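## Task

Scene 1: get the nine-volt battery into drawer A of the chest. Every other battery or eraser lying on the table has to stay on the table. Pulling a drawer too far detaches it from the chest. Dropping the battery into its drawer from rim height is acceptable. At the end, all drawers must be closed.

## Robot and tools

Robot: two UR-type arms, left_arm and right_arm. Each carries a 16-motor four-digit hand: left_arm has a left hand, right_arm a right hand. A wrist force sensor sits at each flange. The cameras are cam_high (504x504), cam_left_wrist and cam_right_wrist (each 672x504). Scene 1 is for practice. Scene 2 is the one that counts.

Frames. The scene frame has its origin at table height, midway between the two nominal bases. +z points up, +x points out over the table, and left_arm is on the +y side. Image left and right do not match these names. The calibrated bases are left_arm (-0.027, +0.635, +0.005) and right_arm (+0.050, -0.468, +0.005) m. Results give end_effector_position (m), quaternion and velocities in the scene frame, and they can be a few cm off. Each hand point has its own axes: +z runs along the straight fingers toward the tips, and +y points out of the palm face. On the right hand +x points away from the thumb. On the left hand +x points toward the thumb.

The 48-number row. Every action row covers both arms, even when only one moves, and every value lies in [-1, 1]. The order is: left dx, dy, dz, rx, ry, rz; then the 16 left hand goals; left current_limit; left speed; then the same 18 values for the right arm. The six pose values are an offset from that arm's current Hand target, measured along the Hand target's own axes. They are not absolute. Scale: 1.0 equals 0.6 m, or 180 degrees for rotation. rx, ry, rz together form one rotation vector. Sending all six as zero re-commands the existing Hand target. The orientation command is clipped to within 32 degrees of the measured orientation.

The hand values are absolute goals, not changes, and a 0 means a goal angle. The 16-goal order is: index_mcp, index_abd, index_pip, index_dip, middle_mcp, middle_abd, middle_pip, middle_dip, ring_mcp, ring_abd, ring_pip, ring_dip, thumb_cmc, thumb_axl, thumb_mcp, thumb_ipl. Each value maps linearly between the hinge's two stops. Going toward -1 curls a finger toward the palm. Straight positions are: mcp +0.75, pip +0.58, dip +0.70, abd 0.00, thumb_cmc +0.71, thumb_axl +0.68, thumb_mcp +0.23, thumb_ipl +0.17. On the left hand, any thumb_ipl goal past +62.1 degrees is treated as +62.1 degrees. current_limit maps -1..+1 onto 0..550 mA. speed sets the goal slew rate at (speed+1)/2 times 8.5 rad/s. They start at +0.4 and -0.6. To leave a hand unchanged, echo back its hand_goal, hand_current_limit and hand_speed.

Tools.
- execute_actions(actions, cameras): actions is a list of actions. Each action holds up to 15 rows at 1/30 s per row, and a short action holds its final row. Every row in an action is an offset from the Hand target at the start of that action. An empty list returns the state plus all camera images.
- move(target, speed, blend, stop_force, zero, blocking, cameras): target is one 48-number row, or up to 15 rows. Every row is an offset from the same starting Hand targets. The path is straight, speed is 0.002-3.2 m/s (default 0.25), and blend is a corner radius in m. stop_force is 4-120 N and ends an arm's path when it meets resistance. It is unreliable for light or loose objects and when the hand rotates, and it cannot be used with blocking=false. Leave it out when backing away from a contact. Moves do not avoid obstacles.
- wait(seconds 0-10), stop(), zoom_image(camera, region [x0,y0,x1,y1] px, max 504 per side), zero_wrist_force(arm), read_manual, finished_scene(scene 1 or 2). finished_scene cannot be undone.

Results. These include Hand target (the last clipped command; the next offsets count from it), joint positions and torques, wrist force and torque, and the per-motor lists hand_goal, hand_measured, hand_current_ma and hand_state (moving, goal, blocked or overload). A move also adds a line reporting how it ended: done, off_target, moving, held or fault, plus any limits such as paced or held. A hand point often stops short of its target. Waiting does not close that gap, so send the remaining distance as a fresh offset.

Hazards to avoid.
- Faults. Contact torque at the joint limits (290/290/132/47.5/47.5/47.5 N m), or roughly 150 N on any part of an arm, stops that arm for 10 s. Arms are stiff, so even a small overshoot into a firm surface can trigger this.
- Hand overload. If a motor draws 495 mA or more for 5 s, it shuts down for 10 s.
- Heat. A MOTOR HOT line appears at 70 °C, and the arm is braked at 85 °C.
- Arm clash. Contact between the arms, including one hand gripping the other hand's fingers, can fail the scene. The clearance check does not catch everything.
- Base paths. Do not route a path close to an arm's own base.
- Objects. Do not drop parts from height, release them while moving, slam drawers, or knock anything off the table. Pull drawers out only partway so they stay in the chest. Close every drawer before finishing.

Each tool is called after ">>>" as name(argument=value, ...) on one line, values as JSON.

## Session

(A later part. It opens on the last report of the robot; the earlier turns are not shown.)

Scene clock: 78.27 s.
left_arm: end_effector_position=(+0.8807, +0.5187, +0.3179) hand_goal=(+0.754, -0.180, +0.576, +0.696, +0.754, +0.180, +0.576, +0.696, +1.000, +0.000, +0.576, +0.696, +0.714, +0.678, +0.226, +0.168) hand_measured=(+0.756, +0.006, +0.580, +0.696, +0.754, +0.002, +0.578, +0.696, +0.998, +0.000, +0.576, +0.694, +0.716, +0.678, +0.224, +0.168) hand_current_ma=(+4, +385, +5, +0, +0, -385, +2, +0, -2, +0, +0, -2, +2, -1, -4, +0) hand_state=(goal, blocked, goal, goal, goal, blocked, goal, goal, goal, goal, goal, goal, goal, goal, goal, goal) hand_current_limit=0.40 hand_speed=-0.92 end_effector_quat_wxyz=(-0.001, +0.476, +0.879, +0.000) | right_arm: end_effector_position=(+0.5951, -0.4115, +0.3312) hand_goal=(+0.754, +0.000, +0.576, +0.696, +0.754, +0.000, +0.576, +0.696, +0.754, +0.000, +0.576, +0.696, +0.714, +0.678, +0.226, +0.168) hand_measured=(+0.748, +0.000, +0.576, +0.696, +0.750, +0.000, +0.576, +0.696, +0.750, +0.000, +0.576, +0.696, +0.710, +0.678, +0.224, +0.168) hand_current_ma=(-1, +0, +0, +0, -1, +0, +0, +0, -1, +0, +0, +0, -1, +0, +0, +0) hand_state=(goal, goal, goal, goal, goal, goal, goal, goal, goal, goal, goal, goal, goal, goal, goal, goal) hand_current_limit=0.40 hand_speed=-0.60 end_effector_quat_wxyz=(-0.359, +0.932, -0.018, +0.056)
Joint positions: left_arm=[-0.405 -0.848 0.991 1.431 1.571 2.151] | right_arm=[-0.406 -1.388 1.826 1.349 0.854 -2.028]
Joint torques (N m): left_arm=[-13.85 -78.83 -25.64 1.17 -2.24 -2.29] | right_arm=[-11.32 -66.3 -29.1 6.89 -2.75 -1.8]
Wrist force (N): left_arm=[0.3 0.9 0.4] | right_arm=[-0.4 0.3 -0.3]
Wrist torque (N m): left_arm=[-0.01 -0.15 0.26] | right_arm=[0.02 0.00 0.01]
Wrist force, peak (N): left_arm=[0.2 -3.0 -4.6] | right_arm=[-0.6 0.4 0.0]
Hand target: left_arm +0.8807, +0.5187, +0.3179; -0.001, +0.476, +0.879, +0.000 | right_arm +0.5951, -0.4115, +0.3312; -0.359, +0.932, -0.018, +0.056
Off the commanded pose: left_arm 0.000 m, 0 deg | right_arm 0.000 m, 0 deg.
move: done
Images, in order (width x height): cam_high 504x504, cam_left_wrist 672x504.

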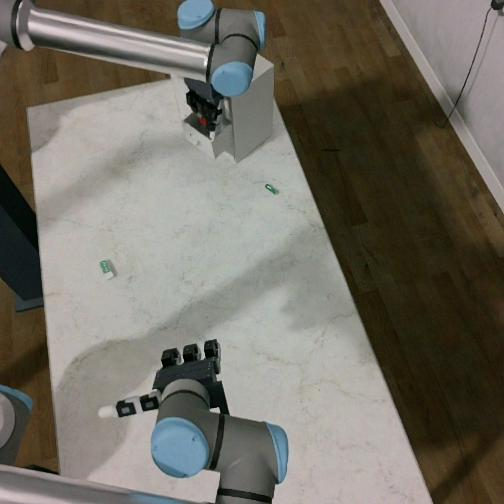

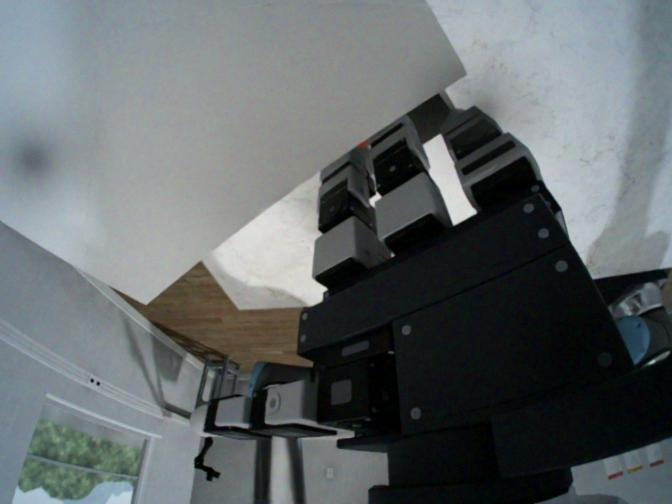

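>>> move(target=[0,0,0,0,0,0,0.754,0.1,0.576,0.696,0.754,-0.1,0.576,0.696,1,0,0.576,0.696,0.714,0.678,0.226,0.168,0.4,-0.6,0,0,0,0,0,0,0.754,0,0.576,0.696,0.754,0,0.576,0.696,0.754,0,0.576,0.696,0.714,0.678,0.226,0.168,0.4,-0.6], speed=0.04, cameras=["cam_left_wrist","cam_high"])

>>> zoom_image(camera="cam_high", region=[150, 60, 290, 200])

Scene clock: 78.93 s.
left_arm: end_effector_position=(+0.8807, +0.5187, +0.3179) hand_goal=(+0.754, +0.100, +0.576, +0.696, +0.754, -0.100, +0.576, +0.696, +1.000, +0.000, +0.576, +0.696, +0.714, +0.678, +0.226, +0.168) hand_measured=(+0.756, +0.096, +0.578, +0.696, +0.754, -0.096, +0.578, +0.696, +0.998, +0.000, +0.576, +0.694, +0.716, +0.678, +0.224, +0.168) hand_current_ma=(+1, -3, +3, +0, +0, +3, +2, +0, -2, +0, +0, -2, +2, -1, -4, +0) hand_state=(goal, goal, goal, goal, goal, goal, goal, goal, goal, goal, goal, goal, goal, goal, goal, goal) hand_current_limit=0.40 hand_speed=-0.60 end_effector_quat_wxyz=(-0.001, +0.476, +0.879, +0.000) | right_arm: end_effector_position=(+0.5951, -0.4115, +0.3312) hand_goal=(+0.754, +0.000, +0.576, +0.696, +0.754, +0.000, +0.576, +0.696, +0.754, +0.000, +0.576, +0.696, +0.714, +0.678, +0.226, +0.168) hand_measured=(+0.748, +0.000, +0.576, +0.696, +0.750, +0.000, +0.576, +0.696, +0.750, +0.000, +0.576, +0.696, +0.710, +0.678, +0.224, +0.168) hand_current_ma=(-1, +0, +0, +0, -1, +0, +0, +0, -1, +0, +0, +0, -1, +0, +0, +0) hand_state=(goal, goal, goal, goal, goal, goal, goal, goal, goal, goal, goal, goal, goal, goal, goal, goal) hand_current_limit=0.40 hand_speed=-0.60 end_effector_quat_wxyz=(-0.359, +0.932, -0.018, +0.056)
Joint positions: left_arm=[-0.405 -0.848 0.991 1.431 1.571 2.151] | right_arm=[-0.406 -1.388 1.826 1.349 0.854 -2.028]
Joint torques (N m): left_arm=[-12.76 -80.13 -24.99 1.58 -2.48 -2.17] | right_arm=[-7.95 -66.24 -29.52 6.82 -2.61 -1.07]
Wrist force (N): left_arm=[-0.1 0.9 -0.4] | right_arm=[-0.3 0.4 0.0]
Wrist torque (N m): left_arm=[0.06 -0.11 0.23] | right_arm=[0.00 -0.01 0.01]
Wrist force, peak (N): left_arm=[0.1 1.1 0.0] | right_arm=[-0.7 0.3 0.0]
Hand target: left_arm +0.8807, +0.5187, +0.3179; -0.001, +0.476, +0.879, +0.000 | right_arm +0.5951, -0.4115, +0.3312; -0.359, +0.932, -0.018, +0.056
Off the commanded pose: left_arm 0.000 m, 0 deg | right_arm 0.000 m, 0 deg.
move: done
Images, in order (width x height): cam_high 504x504, cam_left_wrist 672x504.

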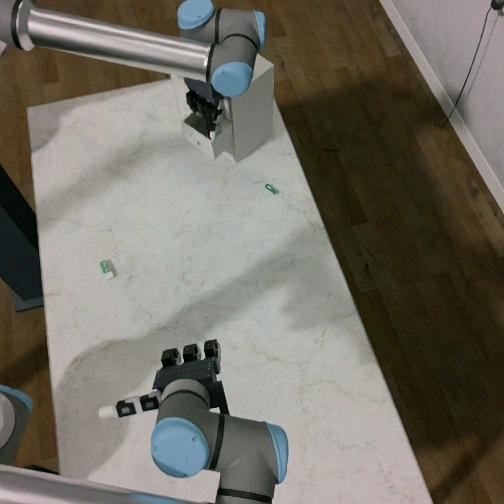

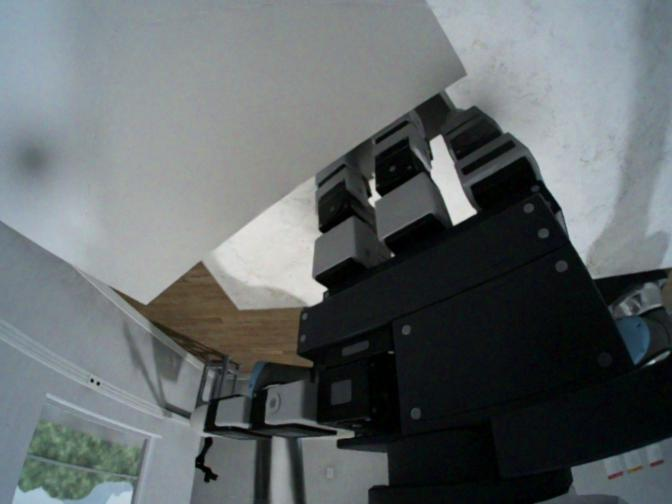

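Scaled by 3.600.

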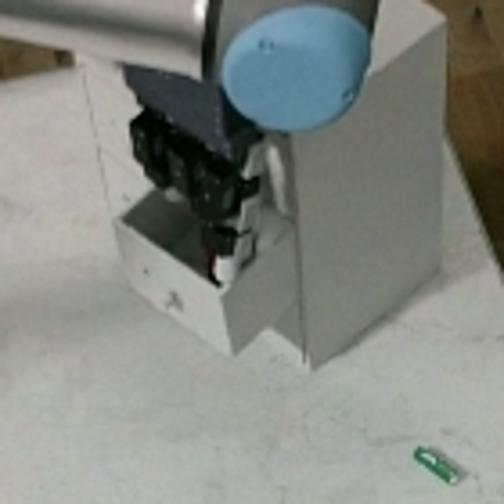

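>>> move(target=[[0,0,-0.2,0,0,0,0.754,0.1,0.576,0.696,0.754,-0.1,0.576,0.696,1,0,0.576,0.696,0.714,0.678,0.226,0.168,0.4,-0.6,0,0,0,0,0,0,0.754,0,0.576,0.696,0.754,0,0.576,0.696,0.754,0,0.576,0.696,0.714,0.678,0.226,0.168,0.4,-0.6],[0,-0.3603,-0.22,-0.3056,0,0,0.754,0.1,0.576,0.696,0.754,-0.1,0.576,0.696,1,0,0.576,0.696,0.714,0.678,0.226,0.168,0.4,-0.6,0,0,0,0,0,0,0.754,0,0.576,0.696,0.754,0,0.576,0.696,0.754,0,0.576,0.696,0.714,0.678,0.226,0.168,0.4,-0.6],[0,-0.3472,0.0673,-0.3056,0,0,0.754,0.1,0.576,0.696,0.754,-0.1,0.576,0.696,1,0,0.576,0.696,0.714,0.678,0.226,0.168,0.4,-0.6,0,0,0,0,0,0,0.754,0,0.576,0.696,0.754,0,0.576,0.696,0.754,0,0.576,0.696,0.714,0.678,0.226,0.168,0.4,-0.6]], speed=[0.15,0.25,0.2], blend=[0.03,0.03,0], cameras=["cam_left_wrist","cam_high"])

>>> zoom_image(camera="cam_high", region=[150, 60, 290, 200])

Scene clock: 83.53 s.
left_arm: end_effector_position=(+0.7060, +0.4050, +0.2781) hand_goal=(+0.754, +0.100, +0.576, +0.696, +0.754, -0.100, +0.576, +0.696, +1.000, +0.000, +0.576, +0.696, +0.714, +0.678, +0.226, +0.168) hand_measured=(+0.760, +0.096, +0.578, +0.696, +0.760, -0.096, +0.578, +0.696, +1.000, +0.000, +0.576, +0.694, +0.720, +0.678, +0.224, +0.168) hand_current_ma=(+8, -3, +3, +0, +8, +3, +2, +0, +0, +0, +0, -2, +7, -1, -4, +0) hand_state=(goal, goal, goal, goal, goal, goal, goal, goal, goal, goal, goal, goal, goal, goal, goal, goal) hand_current_limit=0.40 hand_speed=-0.60 end_effector_quat_wxyz=(+0.219, +0.423, +0.780, +0.406) | right_arm: end_effector_position=(+0.5951, -0.4115, +0.3312) hand_goal=(+0.754, +0.000, +0.576, +0.696, +0.754, +0.000, +0.576, +0.696, +0.754, +0.000, +0.576, +0.696, +0.714, +0.678, +0.226, +0.168) hand_measured=(+0.748, +0.000, +0.576, +0.696, +0.750, +0.000, +0.576, +0.696, +0.750, +0.000, +0.576, +0.696, +0.710, +0.678, +0.224, +0.168) hand_current_ma=(-1, +0, +0, +0, -1, +0, +0, +0, -1, +0, +0, +0, -1, +0, +0, +0) hand_state=(goal, goal, goal, goal, goal, goal, goal, goal, goal, goal, goal, goal, goal, goal, goal, goal) hand_current_limit=0.40 hand_speed=-0.60 end_effector_quat_wxyz=(-0.359, +0.932, -0.018, +0.056)
Joint positions: left_arm=[-0.884 -1.052 1.713 0.768 0.62 1.747] | right_arm=[-0.406 -1.388 1.826 1.349 0.854 -2.028]
Joint torques (N m): left_arm=[8.91 -57.52 -16.27 0.66 -4.44 2.11] | right_arm=[-9.35 -63.29 -30.49 7.37 -2.58 -1.73]
Wrist force (N): left_arm=[0.3 1.7 0.3] | right_arm=[-0.7 0.3 0.0]
Wrist torque (N m): left_arm=[0.10 -0.14 -0.02] | right_arm=[0.00 0.03 -0.02]
Wrist force, peak (N): left_arm=[0.5 2.2 0.5] | right_arm=[-0.7 0.3 0.0]
Hand target: left_arm +0.7061, +0.4049, +0.2779; +0.219, +0.423, +0.780, +0.406 | right_arm +0.5951, -0.4115, +0.3312; -0.359, +0.932, -0.018, +0.056
Off the commanded pose: left_arm 0.000 m, 0 deg | right_arm 0.000 m, 0 deg.
move: done
Images, in order (width x height): cam_high 504x504, cam_left_wrist 672x504.

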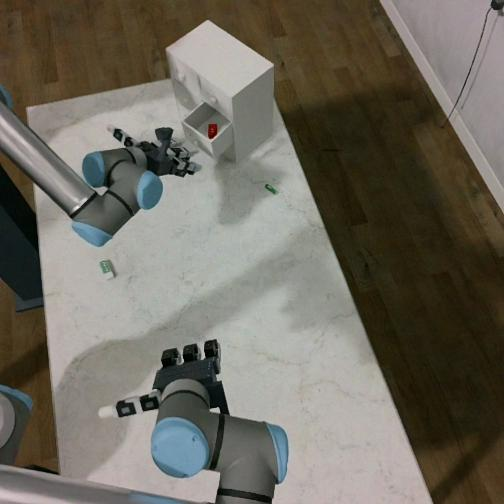

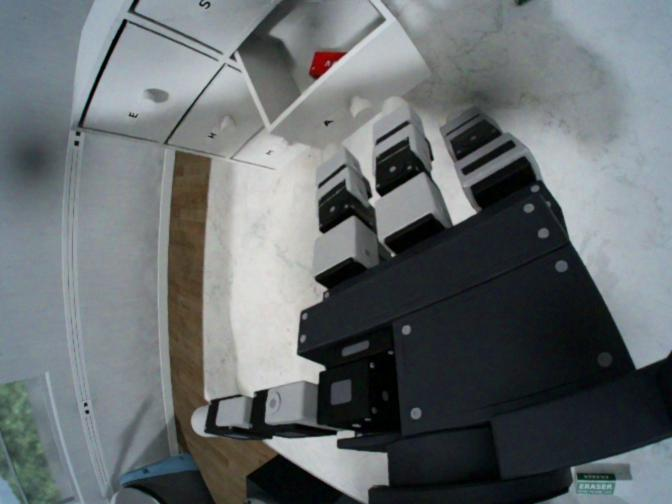

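Scaled by 3.600.

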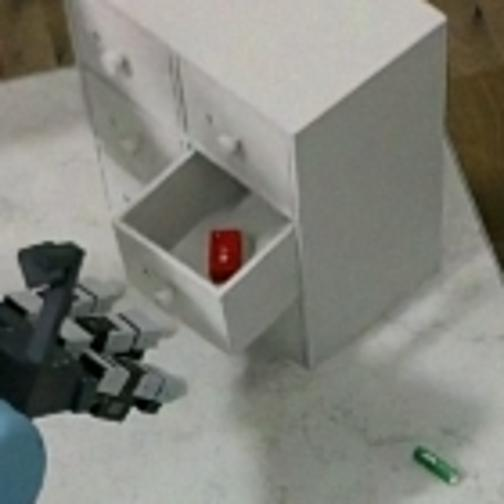

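>>> move(target=[0,0.1253,0.1788,0,0,0,0.754,0.1,0.576,0.696,0.754,-0.1,0.576,0.696,1,0,0.576,0.696,0.714,0.678,0.226,0.168,0.4,-0.6,0,0,0,0,0,0,0.754,0,0.576,0.696,0.754,0,0.576,0.696,0.754,0,0.576,0.696,0.714,0.678,0.226,0.168,0.4,-0.6], speed=0.06, stop_force=10, cameras=["cam_left_wrist","cam_high"])

>>> zoom_image(camera="cam_left_wrist", region=[220, 0, 570, 200])

Scene clock: 87.07 s.
left_arm: end_effector_position=(+0.8051, +0.4698, +0.2778) hand_goal=(+0.754, +0.100, +0.576, +0.696, +0.754, -0.100, +0.576, +0.696, +1.000, +0.000, +0.576, +0.696, +0.714, +0.678, +0.226, +0.168) hand_measured=(+0.762, +0.098, +0.578, +0.696, +0.762, -0.102, +0.576, +0.694, +1.000, +0.000, +0.576, +0.694, +0.720, +0.678, +0.224, +0.168) hand_current_ma=(+12, -1, +3, +0, +15, -2, +0, -3, +0, +0, +0, -2, +7, -1, -4, +0) hand_state=(goal, goal, goal, goal, goal, goal, goal, goal, goal, goal, goal, goal, goal, goal, goal, goal) hand_current_limit=0.40 hand_speed=-0.60 end_effector_quat_wxyz=(+0.219, +0.423, +0.780, +0.406) | right_arm: end_effector_position=(+0.5951, -0.4115, +0.3312) hand_goal=(+0.754, +0.000, +0.576, +0.696, +0.754, +0.000, +0.576, +0.696, +0.754, +0.000, +0.576, +0.696, +0.714, +0.678, +0.226, +0.168) hand_measured=(+0.748, +0.000, +0.576, +0.696, +0.750, +0.000, +0.576, +0.696, +0.750, +0.000, +0.576, +0.696, +0.710, +0.678, +0.224, +0.168) hand_current_ma=(-1, +0, +0, +0, -1, +0, +0, +0, -1, +0, +0, +0, -1, +0, +0, +0) hand_state=(goal, goal, goal, goal, goal, goal, goal, goal, goal, goal, goal, goal, goal, goal, goal, goal) hand_current_limit=0.40 hand_speed=-0.60 end_effector_quat_wxyz=(-0.359, +0.932, -0.018, +0.056)
Joint positions: left_arm=[-0.708 -1.015 1.595 0.621 0.664 2.03] | right_arm=[-0.406 -1.388 1.826 1.349 0.854 -2.028]
Joint torques (N m): left_arm=[-15.79 -92.69 -19.65 5.88 -3.8 -2.12] | right_arm=[-9.06 -67.1 -31.67 6.63 -2.4 -1.31]
Wrist force (N): left_arm=[0.5 1.8 0.4] | right_arm=[-0.3 0.3 -0.2]
Wrist torque (N m): left_arm=[0.13 -0.14 0.15] | right_arm=[0.02 -0.01 0.02]
Wrist force, peak (N): left_arm=[1.5 0.5 -15.0] | right_arm=[-0.6 0.4 0.2]
Hand target: left_arm +0.8051, +0.4698, +0.2778; +0.219, +0.423, +0.780, +0.406 (not the last commanded pose) | right_arm +0.5951, -0.4115, +0.3312; -0.359, +0.932, -0.018, +0.056
Off the commanded pose: left_arm 0.013 m, 0 deg | right_arm 0.000 m, 0 deg.
move: contact (left_arm)
Images, in order (width x height): cam_high 504x504, cam_left_wrist 672x504.

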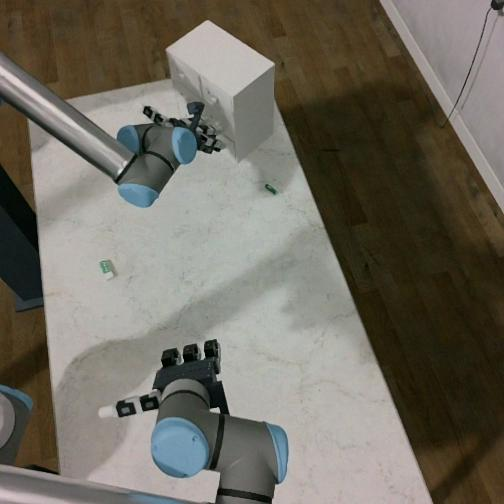

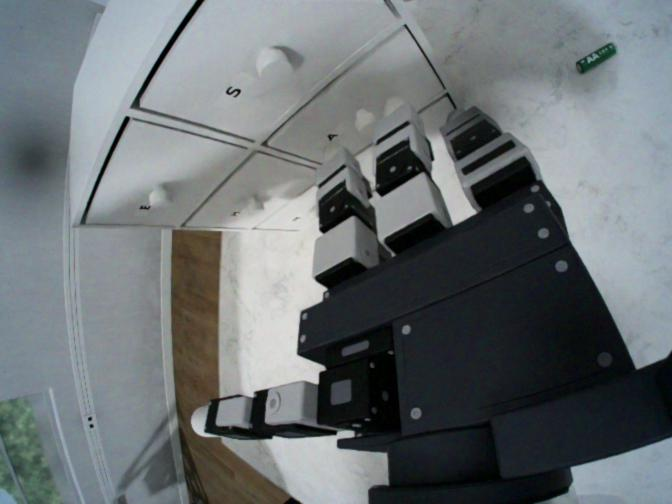

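Scaled by 1.440 from the camera's 672x504 image, which has a finer 960x720 frame.

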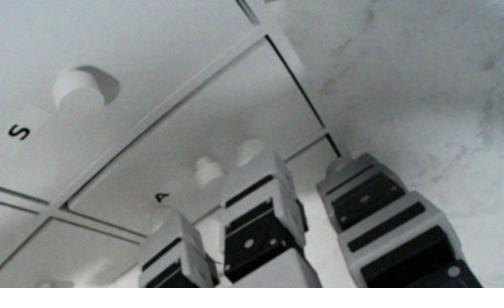

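>>> move(target=[0,-0.04,-0.09,0,0,0,0.754,0.1,0.576,0.696,0.754,-0.1,0.576,0.696,1,0,0.576,0.696,0.714,0.678,0.226,0.168,0.4,-0.6,0,0,0,0,0,0,0.754,0,0.576,0.696,0.754,0,0.576,0.696,0.754,0,0.576,0.696,0.714,0.678,0.226,0.168,0.4,-0.6], speed=0.15, cameras=["cam_left_wrist","cam_high"])

>>> zoom_image(camera="cam_left_wrist", region=[220, 0, 570, 200])

>>> zoom_image(camera="cam_high", region=[150, 60, 290, 200])

Scene clock: 88.23 s.
left_arm: end_effector_position=(+0.7567, +0.4381, +0.2892) hand_goal=(+0.754, +0.100, +0.576, +0.696, +0.754, -0.100, +0.576, +0.696, +1.000, +0.000, +0.576, +0.696, +0.714, +0.678, +0.226, +0.168) hand_measured=(+0.762, +0.098, +0.578, +0.696, +0.762, -0.102, +0.576, +0.694, +1.000, +0.000, +0.576, +0.694, +0.720, +0.678, +0.224, +0.168) hand_current_ma=(+12, -1, +3, +0, +15, -2, +0, -3, +0, +0, +0, -2, +7, -1, -4, +0) hand_state=(goal, goal, goal, goal, goal, goal, goal, goal, goal, goal, goal, goal, goal, goal, goal, goal) hand_current_limit=0.40 hand_speed=-0.60 end_effector_quat_wxyz=(+0.219, +0.423, +0.780, +0.406) | right_arm: end_effector_position=(+0.5951, -0.4115, +0.3312) hand_goal=(+0.754, +0.000, +0.576, +0.696, +0.754, +0.000, +0.576, +0.696, +0.754, +0.000, +0.576, +0.696, +0.714, +0.678, +0.226, +0.168) hand_measured=(+0.748, +0.000, +0.576, +0.696, +0.750, +0.000, +0.576, +0.696, +0.750, +0.000, +0.576, +0.696, +0.710, +0.678, +0.224, +0.168) hand_current_ma=(-1, +0, +0, +0, -1, +0, +0, +0, -1, +0, +0, +0, -1, +0, +0, +0) hand_state=(goal, goal, goal, goal, goal, goal, goal, goal, goal, goal, goal, goal, goal, goal, goal, goal) hand_current_limit=0.40 hand_speed=-0.60 end_effector_quat_wxyz=(-0.359, +0.932, -0.018, +0.056)
Joint positions: left_arm=[-0.792 -1.048 1.65 0.703 0.638 1.9] | right_arm=[-0.406 -1.388 1.826 1.349 0.854 -2.028]
Joint torques (N m): left_arm=[-12.75 -88.01 -17.77 6.4 -4.22 -1.9] | right_arm=[-11.44 -65.98 -29.81 6.87 -2.34 -1.79]
Wrist force (N): left_arm=[0.1 1.8 0.0] | right_arm=[-0.4 0.2 -0.1]
Wrist torque (N m): left_arm=[0.15 -0.08 0.10] | right_arm=[-0.02 0.00 0.01]
Wrist force, peak (N): left_arm=[0.7 2.2 1.1] | right_arm=[-0.2 0.5 0.3]
Hand target: left_arm +0.7566, +0.4381, +0.2892; +0.219, +0.423, +0.780, +0.406 | right_arm +0.5951, -0.4115, +0.3312; -0.359, +0.932, -0.018, +0.056
Off the commanded pose: left_arm 0.000 m, 0 deg | right_arm 0.000 m, 0 deg.
move: done
Images, in order (width x height): cam_high 504x504, cam_left_wrist 672x504.

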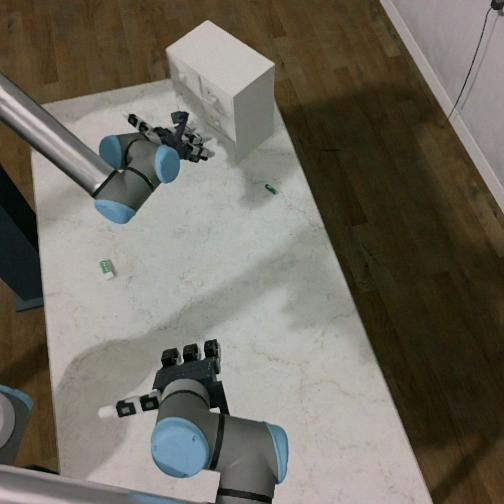

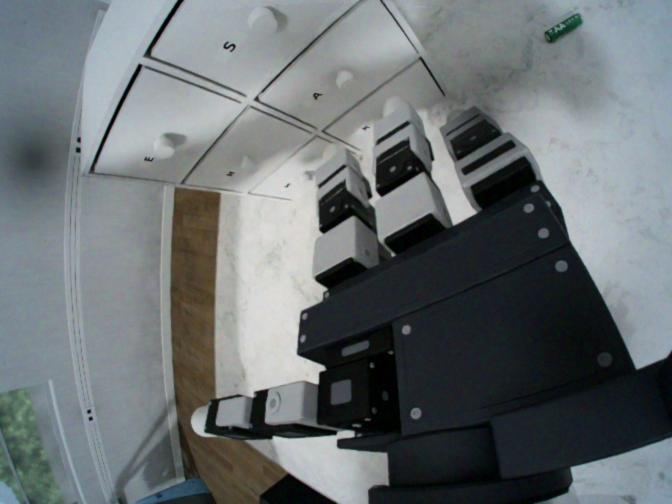

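Scaled by 1.440 from the camera's 672x504 image, which has a finer 960x720 frame.

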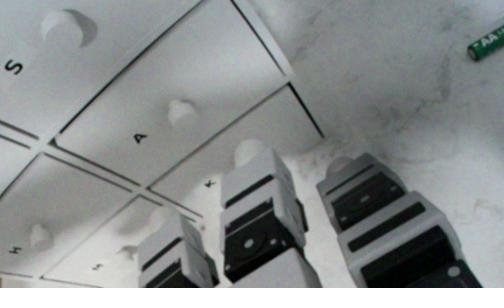

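Scaled by 3.600.

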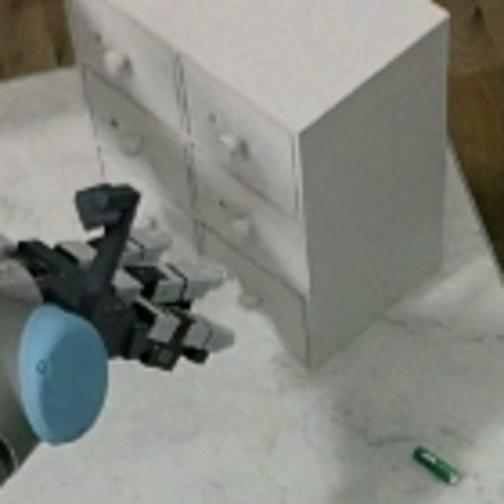

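>>> finished_scene(scene=1)

The scene is finished: the task was done.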